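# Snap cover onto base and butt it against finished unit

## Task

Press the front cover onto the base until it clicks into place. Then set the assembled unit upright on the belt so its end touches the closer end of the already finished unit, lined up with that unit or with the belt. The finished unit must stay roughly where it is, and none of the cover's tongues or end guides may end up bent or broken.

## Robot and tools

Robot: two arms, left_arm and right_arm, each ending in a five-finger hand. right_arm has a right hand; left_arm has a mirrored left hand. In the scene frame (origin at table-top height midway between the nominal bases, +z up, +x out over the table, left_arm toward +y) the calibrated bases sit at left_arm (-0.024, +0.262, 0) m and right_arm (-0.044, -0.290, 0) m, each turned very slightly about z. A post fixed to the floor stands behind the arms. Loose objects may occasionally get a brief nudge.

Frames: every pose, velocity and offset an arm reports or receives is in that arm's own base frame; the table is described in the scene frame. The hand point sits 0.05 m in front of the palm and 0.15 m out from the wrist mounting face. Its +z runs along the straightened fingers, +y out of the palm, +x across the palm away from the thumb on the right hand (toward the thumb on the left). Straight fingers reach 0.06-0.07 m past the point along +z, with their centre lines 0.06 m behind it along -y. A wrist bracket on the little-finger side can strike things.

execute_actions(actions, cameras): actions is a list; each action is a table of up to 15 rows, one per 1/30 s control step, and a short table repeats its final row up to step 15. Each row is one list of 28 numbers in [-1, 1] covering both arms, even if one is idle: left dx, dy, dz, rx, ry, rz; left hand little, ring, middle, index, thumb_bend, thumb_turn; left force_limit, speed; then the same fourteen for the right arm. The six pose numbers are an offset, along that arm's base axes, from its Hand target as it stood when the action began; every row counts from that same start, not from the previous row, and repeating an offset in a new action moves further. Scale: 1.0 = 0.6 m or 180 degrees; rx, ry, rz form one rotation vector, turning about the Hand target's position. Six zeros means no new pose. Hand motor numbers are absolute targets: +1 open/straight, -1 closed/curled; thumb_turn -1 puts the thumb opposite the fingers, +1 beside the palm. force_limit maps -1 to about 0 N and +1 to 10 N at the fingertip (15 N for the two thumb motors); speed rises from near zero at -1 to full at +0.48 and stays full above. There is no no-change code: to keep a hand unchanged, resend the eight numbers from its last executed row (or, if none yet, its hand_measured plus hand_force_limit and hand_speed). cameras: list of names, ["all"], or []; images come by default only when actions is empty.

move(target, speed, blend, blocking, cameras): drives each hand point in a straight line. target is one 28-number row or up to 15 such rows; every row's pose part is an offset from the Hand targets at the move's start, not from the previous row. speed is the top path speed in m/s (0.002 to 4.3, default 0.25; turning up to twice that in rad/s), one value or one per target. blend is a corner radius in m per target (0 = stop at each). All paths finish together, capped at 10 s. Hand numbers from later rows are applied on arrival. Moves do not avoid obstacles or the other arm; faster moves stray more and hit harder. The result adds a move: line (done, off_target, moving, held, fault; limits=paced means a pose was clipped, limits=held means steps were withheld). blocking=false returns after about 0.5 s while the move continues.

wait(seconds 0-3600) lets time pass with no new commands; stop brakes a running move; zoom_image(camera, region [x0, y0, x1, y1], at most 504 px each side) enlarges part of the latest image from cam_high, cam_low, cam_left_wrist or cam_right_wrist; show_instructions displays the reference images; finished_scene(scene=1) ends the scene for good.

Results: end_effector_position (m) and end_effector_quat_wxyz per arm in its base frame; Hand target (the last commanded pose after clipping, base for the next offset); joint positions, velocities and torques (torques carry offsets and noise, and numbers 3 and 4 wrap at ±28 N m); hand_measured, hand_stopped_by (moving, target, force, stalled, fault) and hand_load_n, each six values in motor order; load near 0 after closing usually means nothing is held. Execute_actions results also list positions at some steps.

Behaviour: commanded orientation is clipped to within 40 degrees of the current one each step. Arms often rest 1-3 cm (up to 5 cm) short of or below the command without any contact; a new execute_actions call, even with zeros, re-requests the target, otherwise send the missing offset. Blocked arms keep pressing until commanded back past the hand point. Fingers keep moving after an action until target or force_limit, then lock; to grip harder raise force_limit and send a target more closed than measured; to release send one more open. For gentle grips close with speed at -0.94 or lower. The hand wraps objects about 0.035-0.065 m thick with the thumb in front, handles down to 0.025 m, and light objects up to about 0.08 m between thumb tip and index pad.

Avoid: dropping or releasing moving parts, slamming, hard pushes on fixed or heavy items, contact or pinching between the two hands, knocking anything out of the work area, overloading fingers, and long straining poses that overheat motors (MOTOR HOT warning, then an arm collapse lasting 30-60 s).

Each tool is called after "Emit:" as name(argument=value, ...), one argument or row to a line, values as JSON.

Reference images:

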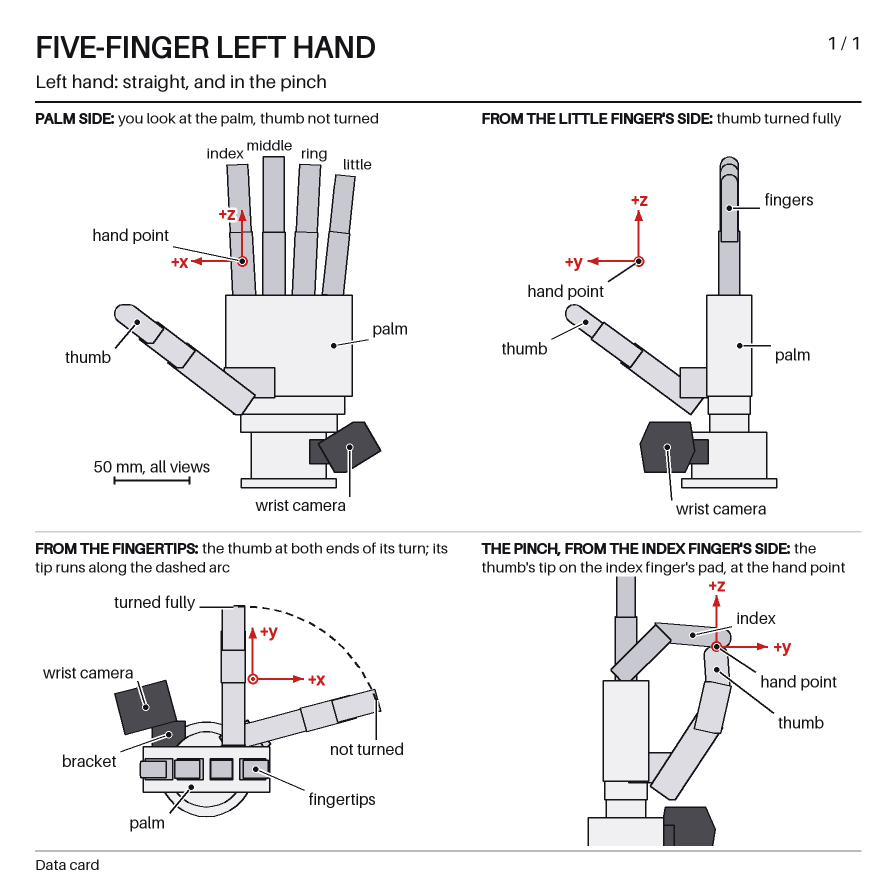

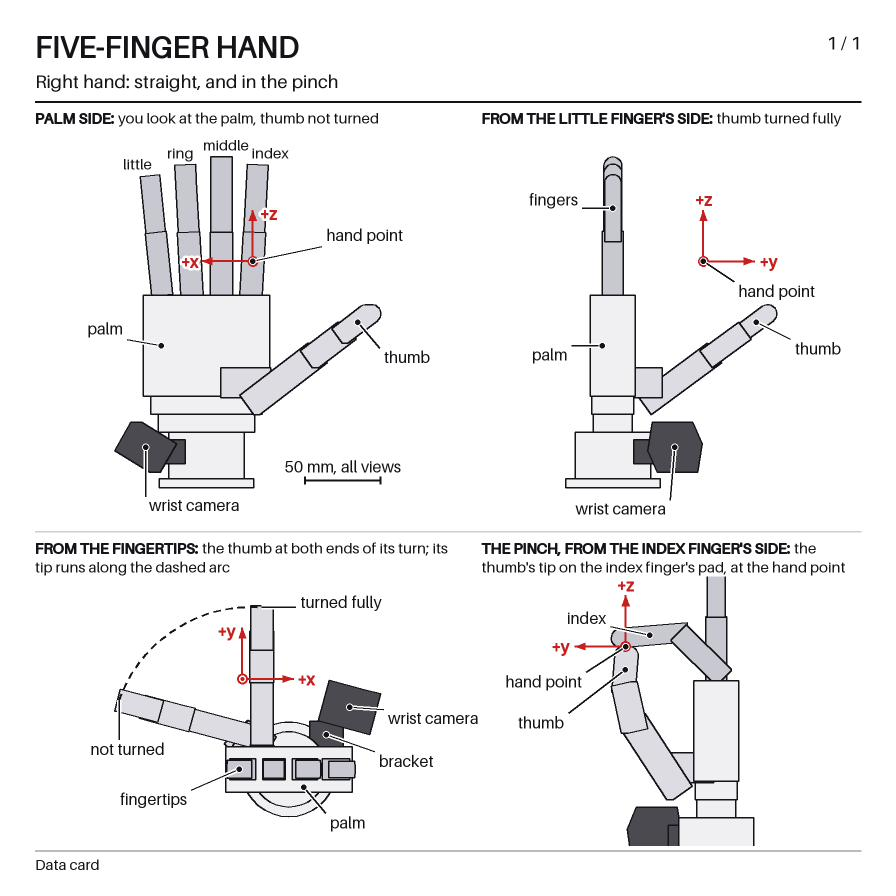

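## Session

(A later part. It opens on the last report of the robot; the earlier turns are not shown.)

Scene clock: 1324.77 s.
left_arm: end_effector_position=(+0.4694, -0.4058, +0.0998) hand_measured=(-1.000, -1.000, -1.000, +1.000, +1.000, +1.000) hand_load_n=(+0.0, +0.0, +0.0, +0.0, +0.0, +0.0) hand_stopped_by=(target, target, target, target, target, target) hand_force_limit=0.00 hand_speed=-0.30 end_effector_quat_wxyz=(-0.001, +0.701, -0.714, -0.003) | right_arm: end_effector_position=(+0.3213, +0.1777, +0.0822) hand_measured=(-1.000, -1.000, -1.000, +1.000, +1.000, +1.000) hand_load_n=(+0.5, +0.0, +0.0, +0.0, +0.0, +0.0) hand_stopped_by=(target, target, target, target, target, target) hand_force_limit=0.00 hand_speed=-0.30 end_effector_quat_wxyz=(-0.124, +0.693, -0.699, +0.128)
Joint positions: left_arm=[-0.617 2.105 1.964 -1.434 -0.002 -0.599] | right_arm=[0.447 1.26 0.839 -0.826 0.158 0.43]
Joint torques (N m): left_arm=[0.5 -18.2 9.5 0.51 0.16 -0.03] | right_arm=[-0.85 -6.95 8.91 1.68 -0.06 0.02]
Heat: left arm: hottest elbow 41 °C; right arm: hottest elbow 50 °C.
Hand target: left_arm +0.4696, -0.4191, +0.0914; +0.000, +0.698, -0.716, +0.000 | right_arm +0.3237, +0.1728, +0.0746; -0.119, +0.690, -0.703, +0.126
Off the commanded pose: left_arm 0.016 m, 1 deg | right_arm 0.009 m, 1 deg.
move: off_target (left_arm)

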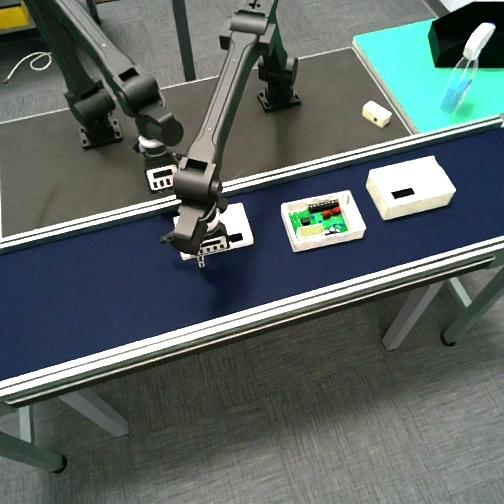

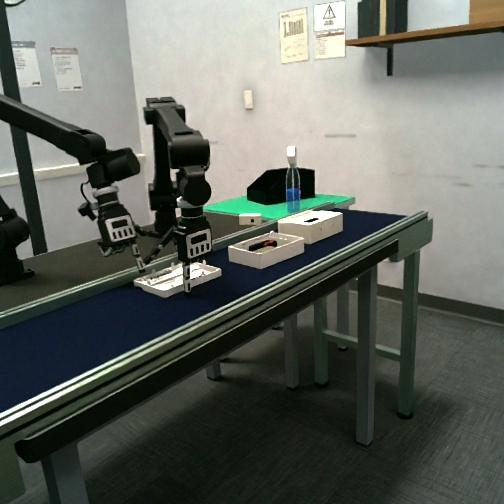

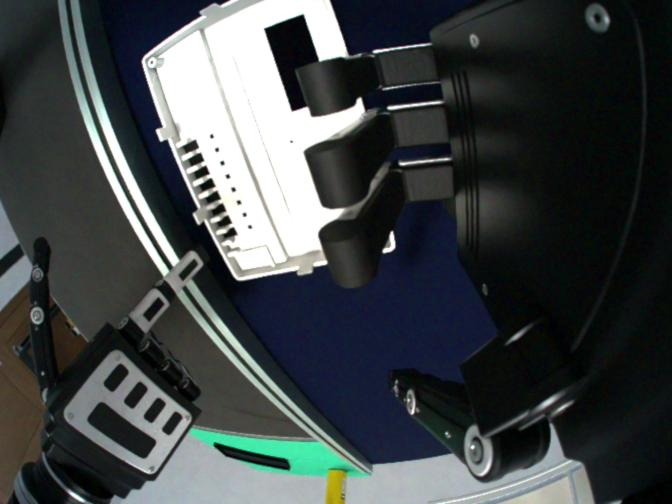

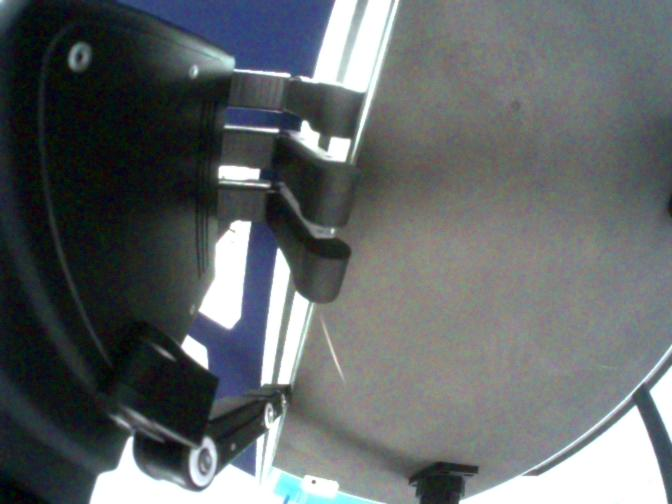

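Emit:
move(
  target=[-0.035, -0.01, 0.0, 0, 0, 0, -1, -1, -1, 1, 1, 1, 0, -0.3, 0.017, -0.013, -0.015, 0, 0, 0, -1, -1, -1, 1, 1, 1, 0, -0.3],
  speed=0.04,
  cameras=["cam_high", "cam_low", "cam_left_wrist"],
)

Emit:
zoom_image(
  camera="cam_low",
  region=[120, 220, 240, 310],
)

Emit:
zoom_image(
  camera="cam_left_wrist",
  region=[100, 0, 420, 320],
)

Scene clock: 1345.10 s.
left_arm: end_effector_position=(+0.4621, -0.4161, +0.0982) hand_measured=(-1.000, -1.000, -1.000, +1.000, +1.000, +1.000) hand_load_n=(+0.0, +0.0, +0.0, +0.0, +0.0, +0.0) hand_stopped_by=(target, target, target, target, target, target) hand_force_limit=0.00 hand_speed=-0.30 end_effector_quat_wxyz=(-0.003, +0.704, -0.711, +0.006) | right_arm: end_effector_position=(+0.3325, +0.1714, +0.0754) hand_measured=(-1.000, -1.000, -1.000, +1.000, +1.000, +1.000) hand_load_n=(+0.0, +0.0, +0.0, +0.0, +0.0, +0.0) hand_stopped_by=(target, target, target, target, target, target) hand_force_limit=0.00 hand_speed=-0.30 end_effector_quat_wxyz=(-0.128, +0.690, -0.701, +0.127)
Joint positions: left_arm=[-0.637 2.091 1.937 -1.405 -0.005 -0.627] | right_arm=[0.415 1.284 0.839 -0.792 0.146 0.407]
Joint torques (N m): left_arm=[0.15 -20.19 6.43 0.38 0.26 -0.01] | right_arm=[-0.91 -6.95 8.72 1.61 -0.02 -0.08]
Heat: left arm: hottest elbow 42 °C; right arm: hottest elbow 48 °C.
Hand target: left_arm +0.4487, -0.4252, +0.0913; +0.000, +0.698, -0.717, +0.000 | right_arm +0.3338, +0.1651, +0.0657; -0.119, +0.690, -0.703, +0.126
Off the commanded pose: left_arm 0.018 m, 1 deg | right_arm 0.012 m, 1 deg.
move: off_target (left_arm, right_arm)

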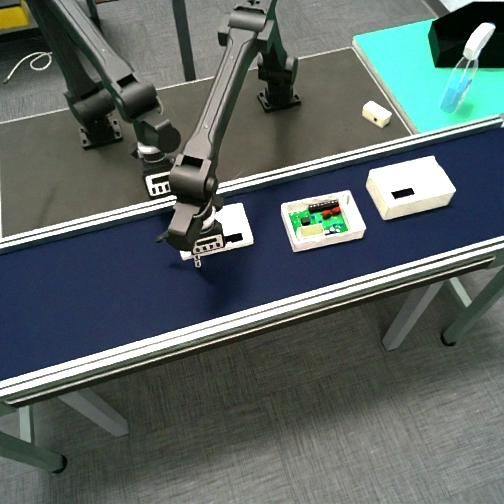

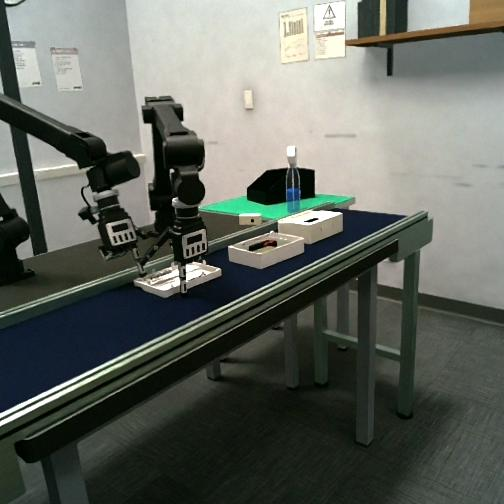

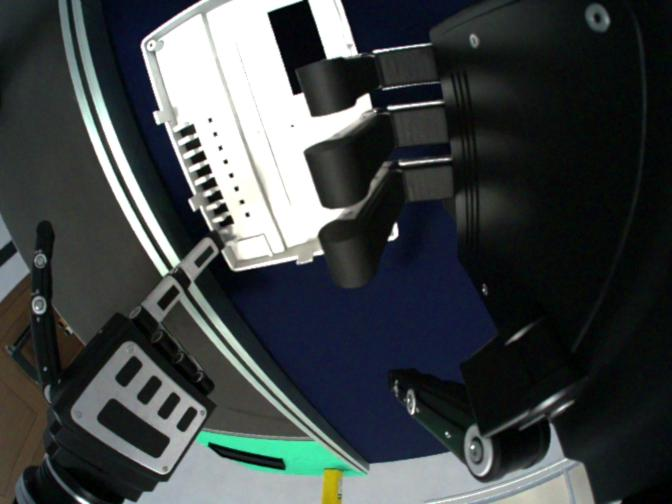

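Scaled by 4.200.

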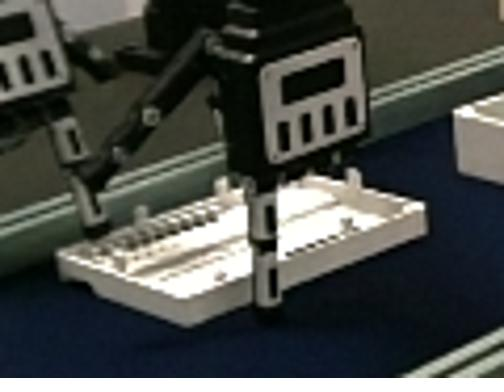

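Scaled by 1.575 from the camera's image (finer frame: 960x720).

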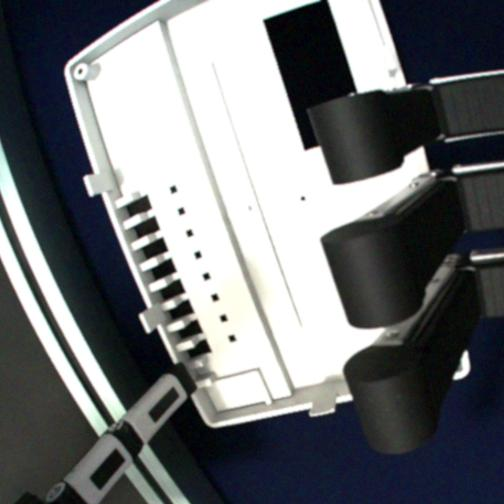

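Emit:
move(
  target=[
    [0, 0, 0, 0, 0, 0, -1, -1, -1, 1, 1, 1, 0, -0.3, -0.03, -0.005, 0, 0, 0, 0, -1, -1, -1, 1, 1, 1, 0, -0.3],
    [0, 0, 0, 0, 0, 0, -1, -1, -1, 1, 1, 1, 0, -0.3, -0.03, -0.005, -0.025, 0, 0, 0, -1, -1, -1, 1, 1, 1, 0, -0.3],
  ],
  speed=0.04,
  cameras=["cam_high", "cam_low", "cam_left_wrist"],
)

Emit:
zoom_image(
  camera="cam_low",
  region=[120, 220, 240, 310],
)

Emit:
zoom_image(
  camera="cam_left_wrist",
  region=[100, 150, 320, 340],
)

Scene clock: 1367.43 s.
left_arm: end_effector_position=(+0.4620, -0.4163, +0.0982) hand_measured=(-1.000, -1.000, -1.000, +1.000, +1.000, +1.000) hand_load_n=(+0.0, +0.0, +0.0, +0.0, +0.0, +0.0) hand_stopped_by=(target, target, target, target, target, target) hand_force_limit=0.00 hand_speed=-0.30 end_effector_quat_wxyz=(-0.003, +0.703, -0.711, +0.006) | right_arm: end_effector_position=(+0.3160, +0.1640, +0.0585) hand_measured=(-1.000, -1.000, -1.000, +1.000, +1.000, +1.000) hand_load_n=(+0.0, +0.0, +0.0, +0.0, +0.0, +0.0) hand_stopped_by=(target, target, target, target, target, target) hand_force_limit=0.00 hand_speed=-0.30 end_effector_quat_wxyz=(-0.125, +0.690, -0.702, +0.127)
Joint positions: left_arm=[-0.637 2.091 1.937 -1.405 -0.005 -0.627] | right_arm=[0.415 1.262 0.77 -0.752 0.147 0.407]
Joint torques (N m): left_arm=[0.09 -20.07 6.5 0.36 0.25 0] | right_arm=[0.15 -6.53 8.58 1.65 0.09 0.05]
Heat: left arm: hottest elbow 41 °C; right arm: hottest elbow 47 °C.
Hand target: left_arm +0.4486, -0.4253, +0.0913; +0.000, +0.697, -0.717, +0.000 | right_arm +0.3158, +0.1621, +0.0507; -0.119, +0.690, -0.703, +0.126
Off the commanded pose: left_arm 0.017 m, 1 deg | right_arm 0.008 m, 1 deg.
move: done

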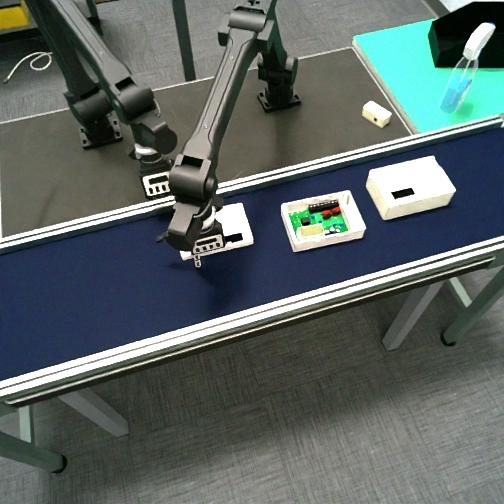

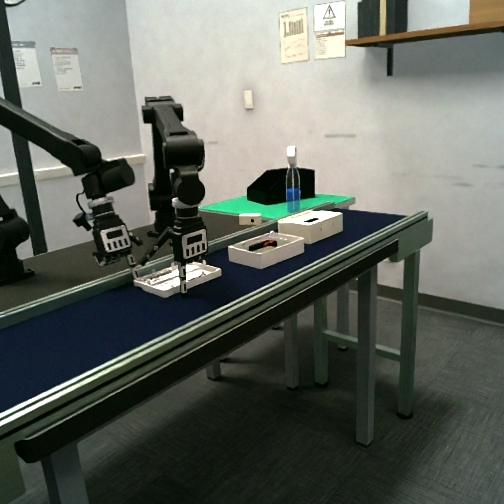

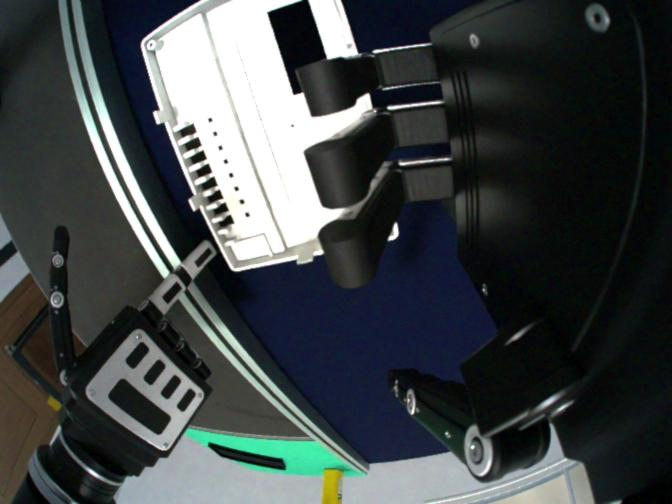

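Scaled by 4.200.

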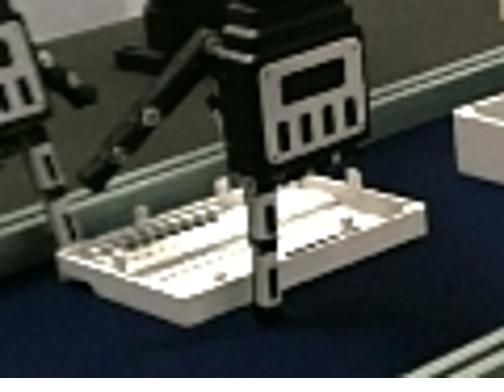

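Scaled by 2.291 from the camera's image (finer frame: 960x720).

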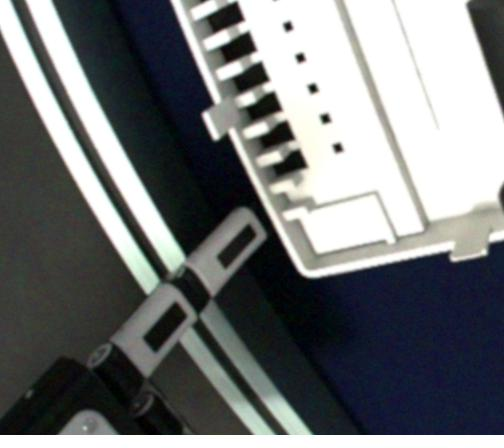

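Emit:
move(
  target=[0, -0.022, 0, 0, 0, 0, -1, -1, -1, 1, 1, 1, 0, -0.3, 0, 0.003, 0.005, 0, 0, 0, -1, -1, -1, 1, 1, 1, 0, -0.3],
  speed=0.04,
  cameras=["cam_high", "cam_low", "cam_left_wrist"],
)

Emit:
zoom_image(
  camera="cam_low",
  region=[120, 220, 240, 310],
)

Emit:
zoom_image(
  camera="cam_high",
  region=[160, 190, 260, 280],
)

Scene clock: 1386.77 s.
left_arm: end_effector_position=(+0.4611, -0.4183, +0.0979) hand_measured=(-1.000, -1.000, -1.000, +1.000, +1.000, +1.000) hand_load_n=(+0.0, +0.0, +0.0, +0.0, +0.0, +0.0) hand_stopped_by=(target, target, target, target, target, target) hand_force_limit=0.00 hand_speed=-0.30 end_effector_quat_wxyz=(-0.006, +0.708, -0.707, +0.005) | right_arm: end_effector_position=(+0.3162, +0.1637, +0.0585) hand_measured=(-1.000, -1.000, -1.000, +1.000, +1.000, +1.000) hand_load_n=(+0.0, +0.0, +0.0, +0.0, +0.0, +0.0) hand_stopped_by=(target, target, target, target, target, target) hand_force_limit=0.00 hand_speed=-0.30 end_effector_quat_wxyz=(-0.124, +0.690, -0.702, +0.128)
Joint positions: left_arm=[-0.641 2.091 1.937 -1.406 -0.01 -0.643] | right_arm=[0.415 1.262 0.77 -0.752 0.148 0.407]
Joint torques (N m): left_arm=[-0.73 -18.26 9.52 -0.21 0.45 -0.01] | right_arm=[0.67 -6.77 9.21 1.2 0.1 0.1]
Heat: left arm: hottest elbow 40 °C; right arm: hottest elbow 47 °C.
Hand target: left_arm +0.4486, -0.4385, +0.0913; +0.000, +0.698, -0.717, +0.000 | right_arm +0.3159, +0.1639, +0.0538; -0.119, +0.690, -0.703, +0.126
Off the commanded pose: left_arm 0.025 m, 2 deg | right_arm 0.005 m, 1 deg.
move: off_target (left_arm)

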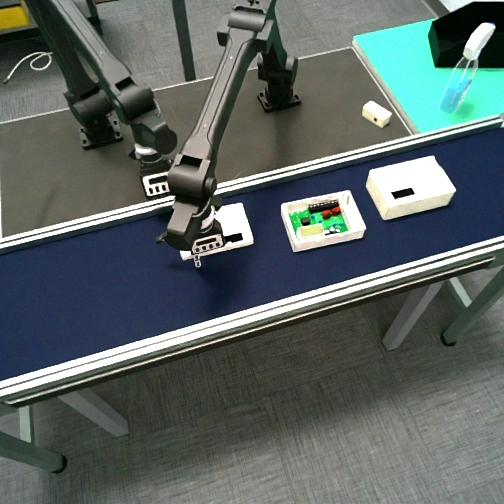

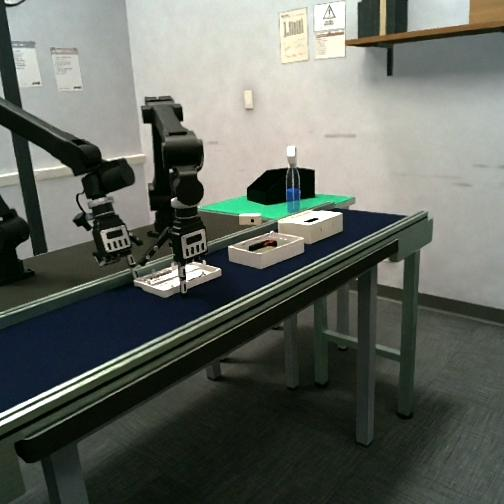

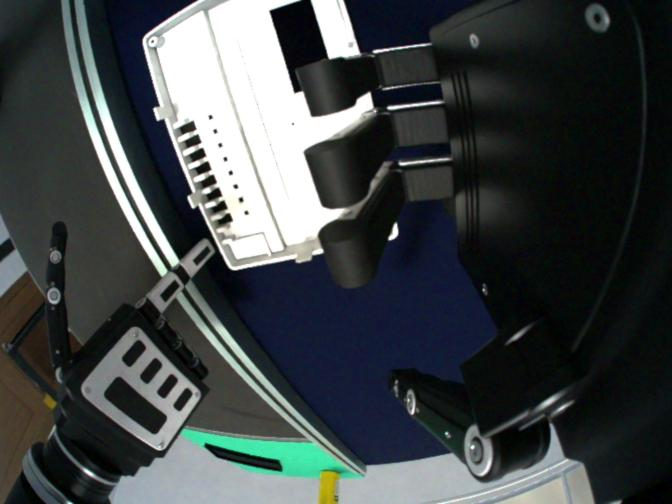

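Scaled by 4.200.

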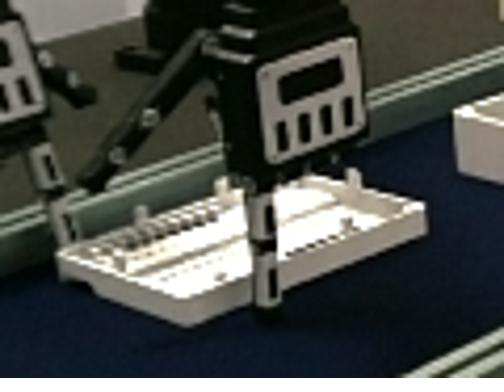

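Scaled by 5.040.

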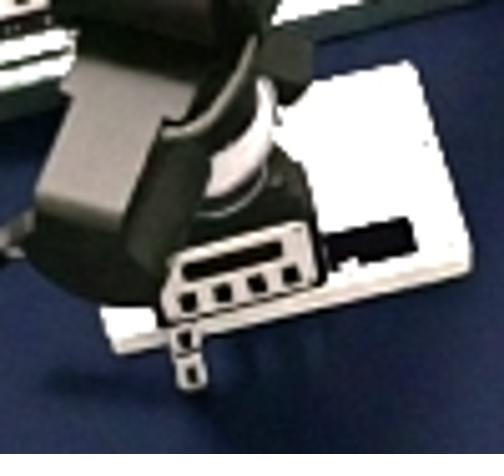

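Emit:
move(
  target=[0, 0.0, 0.017, 0, 0, 0, -1, -1, -1, 1, 1, 1, 0, -0.3, 0, 0.0, 0.0, 0, 0, 0, -1, -1, -1, 1, 1, 1, 0, -0.3],
  speed=0.04,
  cameras=["cam_high"],
)

Emit:
zoom_image(
  camera="cam_high",
  region=[160, 190, 260, 280],
)

Scene clock: 1396.73 s.
left_arm: end_effector_position=(+0.4481, -0.4253, +0.0995) hand_measured=(-1.000, -1.000, -1.000, +1.000, +1.000, +1.000) hand_load_n=(+0.0, +0.0, +0.0, +0.0, +0.0, +0.0) hand_stopped_by=(target, target, target, target, target, target) hand_force_limit=0.00 hand_speed=-0.30 end_effector_quat_wxyz=(+0.000, +0.702, -0.712, -0.004) | right_arm: end_effector_position=(+0.3162, +0.1637, +0.0585) hand_measured=(-1.000, -1.000, -1.000, +1.000, +1.000, +1.000) hand_load_n=(+0.0, +0.0, +0.0, +0.0, +0.0, +0.0) hand_stopped_by=(target, target, target, target, target, target) hand_force_limit=0.00 hand_speed=-0.30 end_effector_quat_wxyz=(-0.124, +0.690, -0.702, +0.128)
Joint positions: left_arm=[-0.66 2.091 1.939 -1.427 -0.002 -0.646] | right_arm=[0.415 1.262 0.77 -0.752 0.148 0.407]
Joint torques (N m): left_arm=[0.67 -18.26 10.99 -0.42 0.15 0.01] | right_arm=[0.67 -6.71 9.21 1.2 0.1 0.11]
Heat: left arm: hottest elbow 40 °C; right arm: hottest elbow 46 °C.
Hand target: left_arm +0.4485, -0.4384, +0.1015; +0.000, +0.698, -0.717, +0.000 | right_arm +0.3159, +0.1639, +0.0538; -0.119, +0.690, -0.703, +0.126
Off the commanded pose: left_arm 0.013 m, 1 deg | right_arm 0.005 m, 1 deg.
move: off_target (left_arm)

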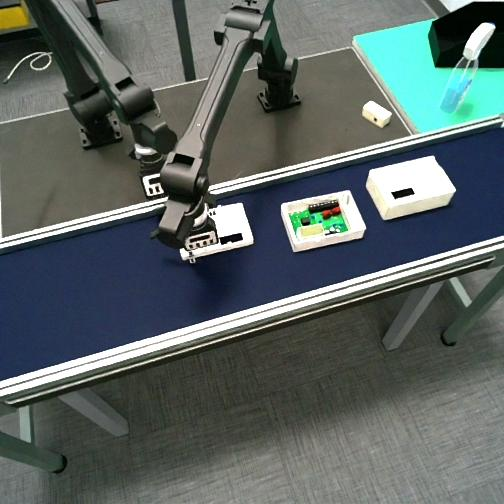

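Scaled by 5.040.

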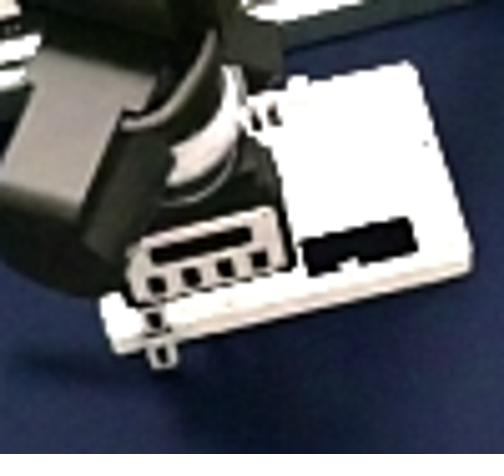

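Emit:
move(
  target=[
    [0, 0.0, 0.0, 0, 0, 0, -1, -1, -1, 1, 1, 1, 0, -0.3, 0.027, 0.0, 0.0, 0, 0, 0, -1, -1, -1, 1, 1, 1, 0, -0.3],
    [-0.035, 0.0, 0.0, 0, 0, 0, -1, -1, -1, 1, 1, 1, 0, -0.3, 0.062, 0.0, 0.0, 0, 0, 0, -1, -1, -1, 1, 1, 1, 0, -0.3],
  ],
  speed=0.04,
  cameras=["all"],
)

Emit:
zoom_image(
  camera="cam_left_wrist",
  region=[100, 0, 420, 320],
)

Emit:
zoom_image(
  camera="cam_low",
  region=[120, 220, 240, 310],
)

Emit:
zoom_image(
  camera="cam_high",
  region=[160, 190, 260, 280],
)

Scene clock: 1412.23 s.
left_arm: end_effector_position=(+0.4359, -0.4312, +0.0995) hand_measured=(-1.000, -1.000, -1.000, +1.000, +1.000, +1.000) hand_load_n=(+0.0, +0.0, +0.0, +0.0, +0.0, +0.0) hand_stopped_by=(target, target, target, target, target, target) hand_force_limit=0.00 hand_speed=-0.30 end_effector_quat_wxyz=(-0.001, +0.701, -0.713, -0.004) | right_arm: end_effector_position=(+0.3241, +0.1618, +0.0594) hand_measured=(-1.000, -1.000, -1.000, +0.998, +1.000, +1.000) hand_load_n=(+0.0, +0.0, +0.0, -12.0, +0.0, +0.0) hand_stopped_by=(target, target, target, target, target, target) hand_force_limit=0.00 hand_speed=-0.30 end_effector_quat_wxyz=(-0.112, +0.703, -0.692, +0.119)
Joint positions: left_arm=[-0.68 2.074 1.911 -1.416 -0.003 -0.662] | right_arm=[0.397 1.302 0.812 -0.779 0.132 0.362]
Joint torques (N m): left_arm=[0.56 -21.07 6.9 0.44 0.18 -0.03] | right_arm=[-1.49 -3.49 12.77 2.77 0.23 0.15]
Heat: left arm: hottest elbow 41 °C; right arm: hottest elbow 47 °C.
Hand target: left_arm +0.4276, -0.4383, +0.1015; +0.000, +0.698, -0.716, +0.000 | right_arm +0.3532, +0.1639, +0.0538; -0.119, +0.690, -0.703, +0.126
Off the commanded pose: left_arm 0.011 m, 1 deg | right_arm 0.030 m, 2 deg.
move: off_target (left_arm, right_arm)

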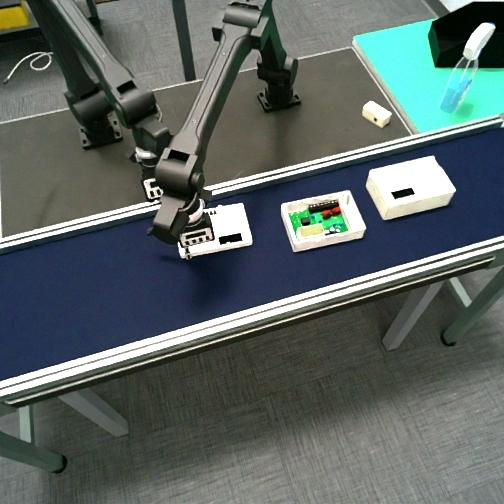

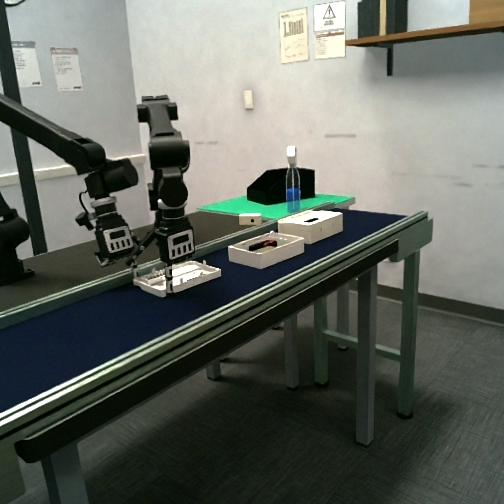

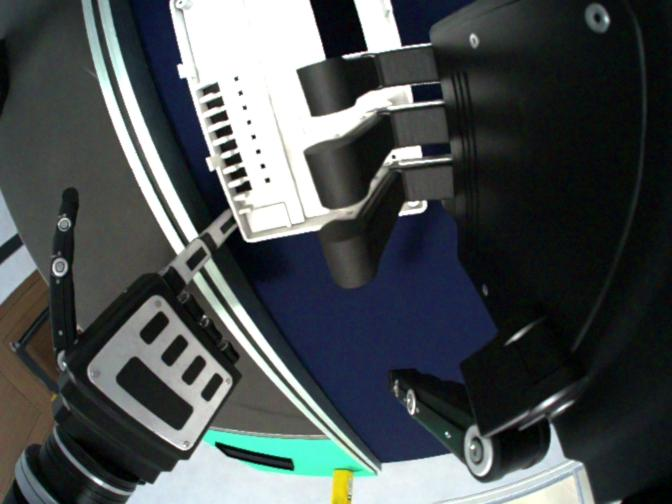

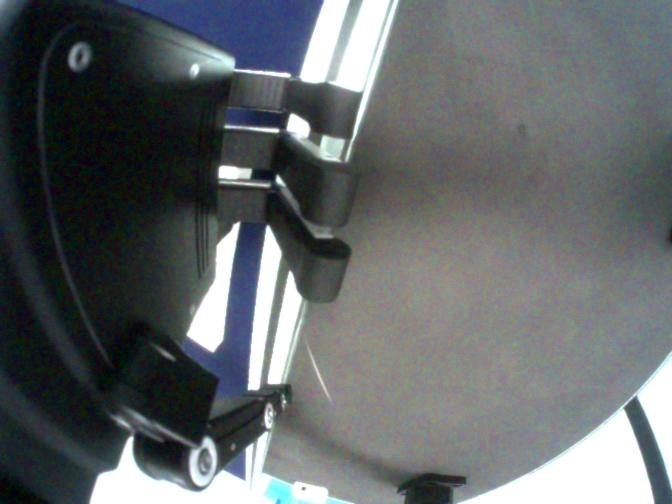

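Scaled by 1.575 from the camera's image (finer frame: 960x720).

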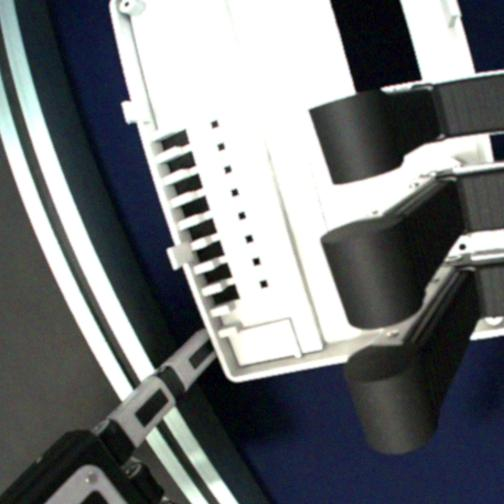

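Scaled by 4.200.

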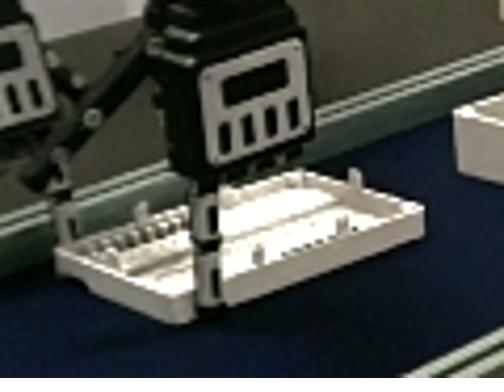

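Scaled by 5.040.

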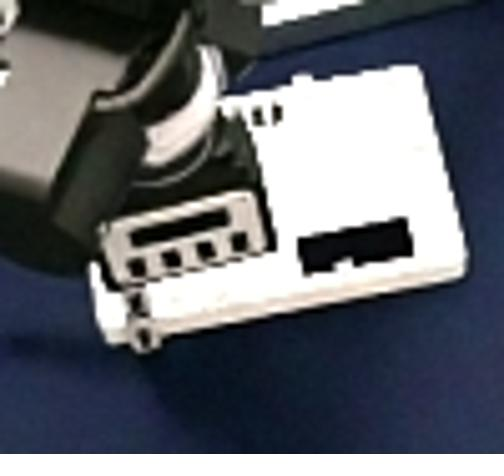

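Emit:
move(
  target=[
    [0.033, 0.016, 0.0, 0, 0, 0, -1, -1, -1, 1, 1, 1, 0, -0.3, -0.042, 0.008, 0.0, 0, 0, 0, -1, -1, -1, 1, 1, 1, 0, -0.3],
    [0, 0.016, 0.0, 0, 0, 0, -1, -1, -1, 1, 1, 1, 0, -0.3, -0.02, 0.008, 0.0, 0, 0, 0, -1, -1, -1, 1, 1, 1, 0, -0.3],
  ],
  speed=0.04,
  cameras=["cam_high","cam_low","cam_left_wrist"],
)

Emit:
zoom_image(
  camera="cam_left_wrist",
  region=[100, 0, 420, 320],
)

Emit:
zoom_image(
  camera="cam_low",
  region=[120, 220, 240, 310],
)

Emit:
zoom_image(
  camera="cam_high",
  region=[160, 190, 260, 280],
)

Scene clock: 1439.50 s.
left_arm: end_effector_position=(+0.4368, -0.4278, +0.0988) hand_measured=(-1.000, -1.000, -1.000, +1.000, +1.000, +1.000) hand_load_n=(+0.0, +0.5, +0.0, +0.0, -0.5, +0.0) hand_stopped_by=(target, target, target, target, target, target) hand_force_limit=0.00 hand_speed=-0.30 end_effector_quat_wxyz=(-0.003, +0.700, -0.714, +0.002) | right_arm: end_effector_position=(+0.3255, +0.1631, +0.0586) hand_measured=(-1.000, -1.000, -1.000, +1.000, +1.000, +1.000) hand_load_n=(+0.0, +0.0, +0.0, -3.5, +0.0, +0.0) hand_stopped_by=(target, target, target, target, target, target) hand_force_limit=0.00 hand_speed=-0.30 end_effector_quat_wxyz=(-0.113, +0.694, -0.700, +0.123)
Joint positions: left_arm=[-0.676 2.059 1.887 -1.393 -0.005 -0.656] | right_arm=[0.402 1.302 0.809 -0.773 0.144 0.389]
Joint torques (N m): left_arm=[0.91 -21.3 6.61 -0.05 0.25 0.06] | right_arm=[0.26 -5.25 11.14 2.39 0.09 0.13]
Heat: left arm: hottest shoulder 41 °C; right arm: hottest elbow 52 °C.
Hand target: left_arm +0.4276, -0.4289, +0.1016; +0.000, +0.698, -0.717, +0.000 | right_arm +0.3412, +0.1687, +0.0538; -0.119, +0.690, -0.703, +0.126
Off the commanded pose: left_arm 0.010 m, 1 deg | right_arm 0.017 m, 1 deg.
move: off_target (right_arm)

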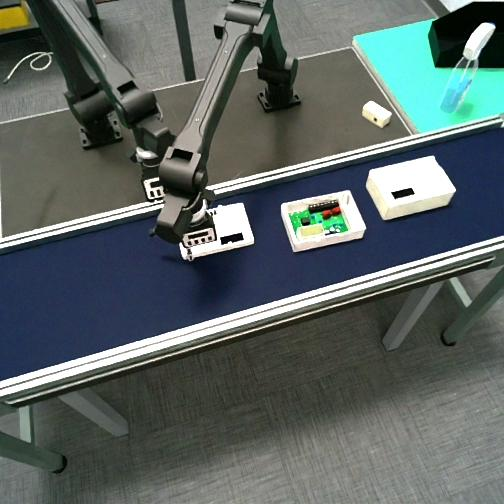

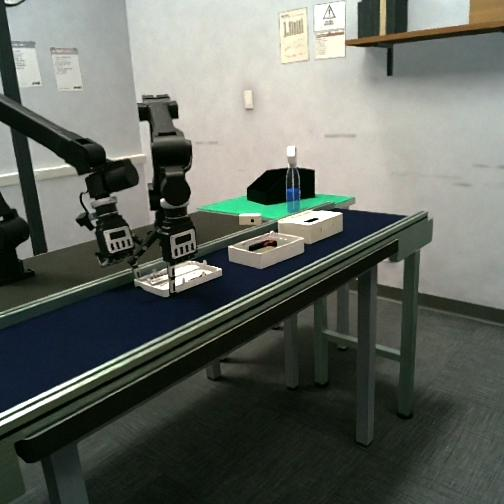

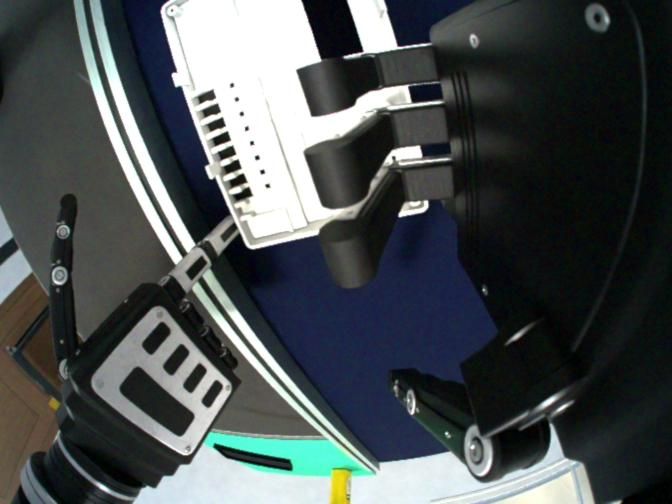

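Scaled by 1.575 from the camera's image (finer frame: 960x720).

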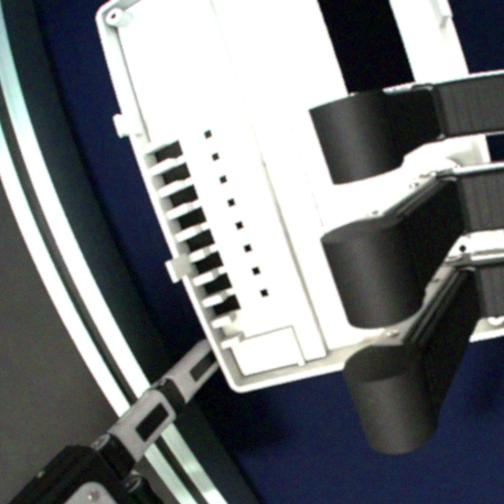

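Scaled by 4.200.

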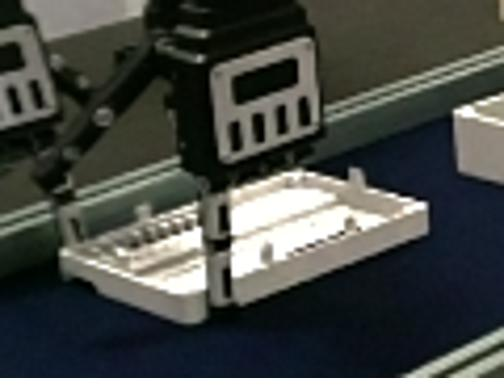

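Scaled by 5.040.

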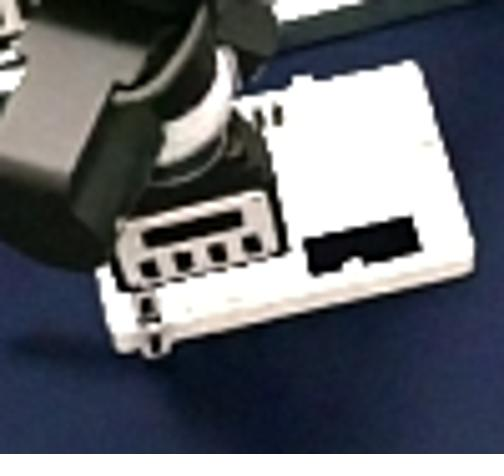

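Emit:
move(
  target=[0, 0.0, 0.075, 0, 0, 0, -1, -1, -1, 1, 1, 1, 0, -0.3, 0.01, 0.0, 0.075, 0, 0, 0, -1, -1, -1, 1, 1, 1, 0, -0.3],
  speed=0.04,
  cameras=["cam_high","cam_low","cam_left_wrist"],
)

Emit:
zoom_image(
  camera="cam_low",
  region=[120, 200, 240, 310],
)

Scene clock: 1448.57 s.
left_arm: end_effector_position=(+0.4291, -0.4212, +0.1257) hand_measured=(-1.000, -1.000, -1.000, +1.000, +1.000, +1.000) hand_load_n=(+0.0, +0.0, +0.0, +0.0, +0.0, +0.0) hand_stopped_by=(target, target, target, target, target, target) hand_force_limit=0.00 hand_speed=-0.30 end_effector_quat_wxyz=(-0.002, +0.702, -0.713, -0.011) | right_arm: end_effector_position=(+0.3210, +0.1623, +0.0758) hand_measured=(-1.000, -1.000, -1.000, +1.000, +1.000, +1.000) hand_load_n=(+0.0, +0.0, +0.0, -3.5, +0.0, +0.0) hand_stopped_by=(target, target, target, target, target, target) hand_force_limit=0.00 hand_speed=-0.30 end_effector_quat_wxyz=(-0.090, +0.698, -0.701, +0.111)
Joint positions: left_arm=[-0.676 2.038 1.922 -1.475 -0.007 -0.66] | right_arm=[0.402 1.305 0.866 -0.881 0.138 0.389]
Joint torques (N m): left_arm=[1.08 -20.54 10.93 -1.13 0.36 0.07] | right_arm=[-0.26 -9.58 14.19 1.2 0.21 0.06]
Heat: left arm: hottest shoulder 41 °C; right arm: hottest elbow 51 °C.
Hand target: left_arm +0.4276, -0.4289, +0.1466; +0.000, +0.697, -0.717, +0.000 | right_arm +0.3471, +0.1687, +0.0988; -0.119, +0.690, -0.703, +0.126
Off the commanded pose: left_arm 0.022 m, 1 deg | right_arm 0.035 m, 4 deg.
move: off_target (left_arm, right_arm)

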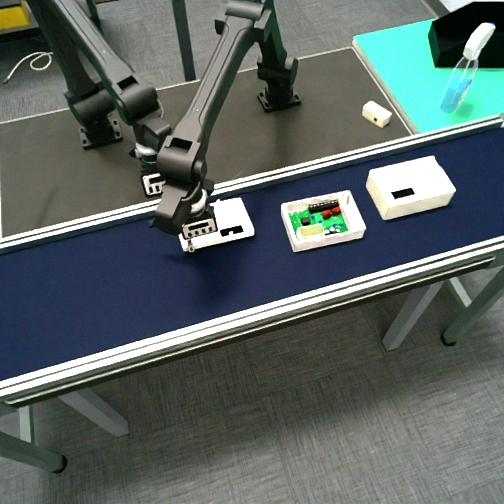

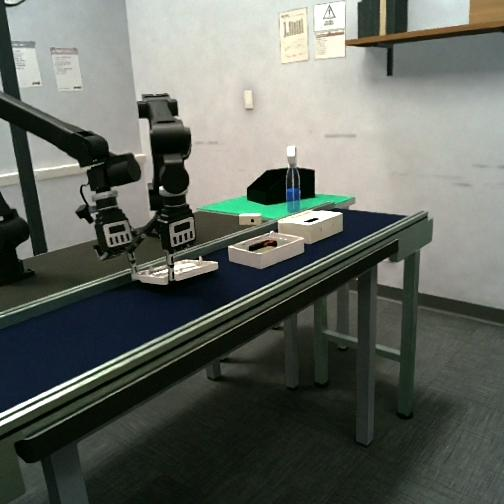

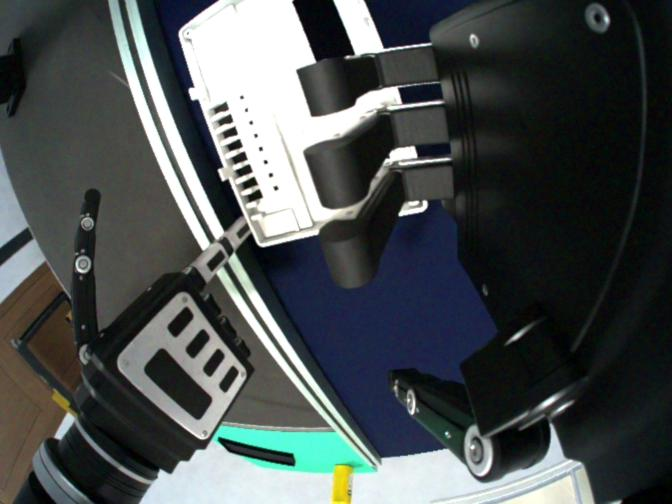

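Scaled by 4.200.

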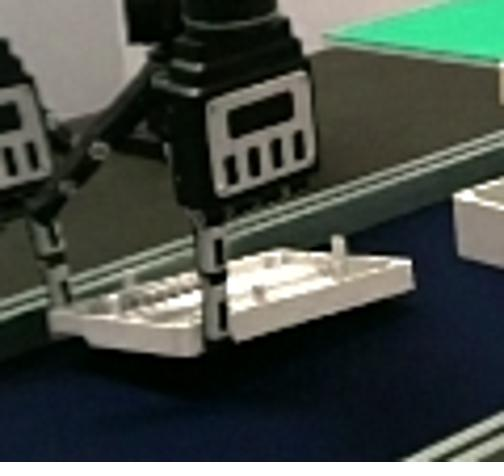

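Emit:
move(
  target=[0, 0.0, 0.067, 0, 0, 0, -1, -1, -1, 1, 1, 1, 0, -0.3, 0.0, 0.0, 0.083, 0, 0, 0, -1, -1, -1, 1, 1, 1, 0, -0.3],
  speed=0.04,
  cameras=["cam_high","cam_low","cam_left_wrist"],
)

Emit:
zoom_image(
  camera="cam_low",
  region=[120, 200, 240, 310],
)

Scene clock: 1464.73 s.
left_arm: end_effector_position=(+0.4312, -0.4228, +0.1640) hand_measured=(-1.000, -1.000, -1.000, +1.000, +1.000, +1.000) hand_load_n=(+0.0, +0.0, +0.0, +0.0, +0.0, +0.0) hand_stopped_by=(target, target, target, target, target, target) hand_force_limit=0.00 hand_speed=-0.30 end_effector_quat_wxyz=(-0.003, +0.702, -0.712, -0.011) | right_arm: end_effector_position=(+0.3239, +0.1636, +0.1250) hand_measured=(-1.000, -1.000, -1.000, +1.000, +1.000, +1.000) hand_load_n=(+0.0, +0.0, +0.0, -4.0, +0.0, +0.0) hand_stopped_by=(target, target, target, target, target, target) hand_force_limit=0.00 hand_speed=-0.30 end_effector_quat_wxyz=(-0.090, +0.698, -0.701, +0.111)
Joint positions: left_arm=[-0.676 2.038 2.023 -1.576 -0.008 -0.66] | right_arm=[0.402 1.262 0.966 -1.024 0.138 0.389]
Joint torques (N m): left_arm=[1.03 -20.6 11.07 -1.31 0.38 0.07] | right_arm=[-0.26 -9.23 14.61 1.24 0.21 0.07]
Heat: left arm: hottest elbow 42 °C; right arm: hottest elbow 52 °C.
Hand target: left_arm +0.4276, -0.4289, +0.1868; +0.000, +0.698, -0.717, +0.000 | right_arm +0.3472, +0.1687, +0.1485; -0.119, +0.690, -0.703, +0.126
Off the commanded pose: left_arm 0.024 m, 1 deg | right_arm 0.033 m, 4 deg.
move: off_target (left_arm, right_arm)

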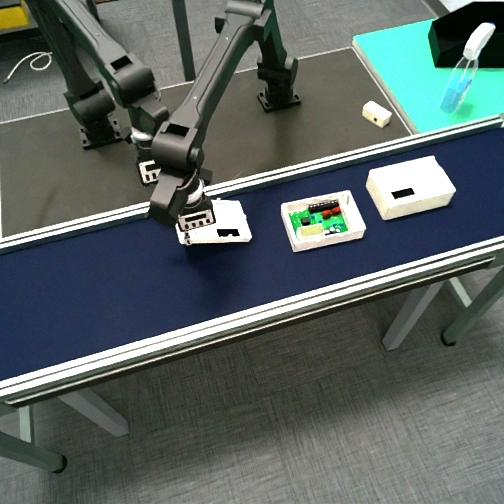

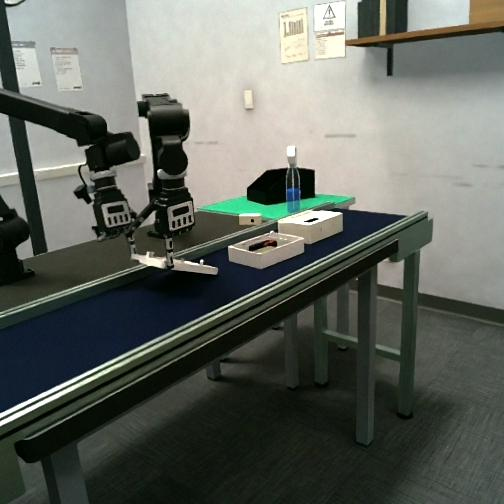

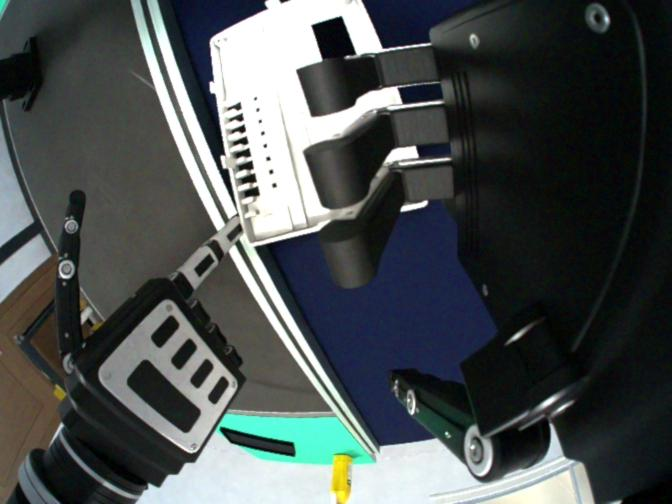

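Scaled by 4.200.

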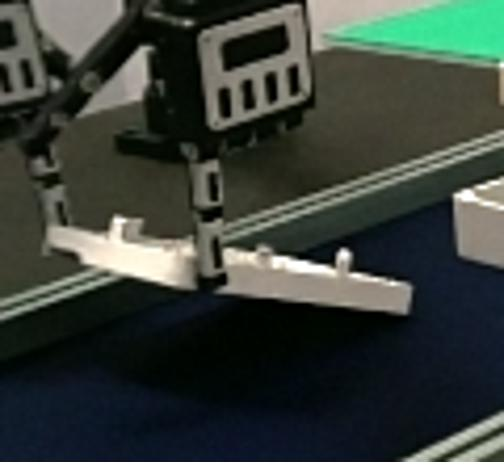

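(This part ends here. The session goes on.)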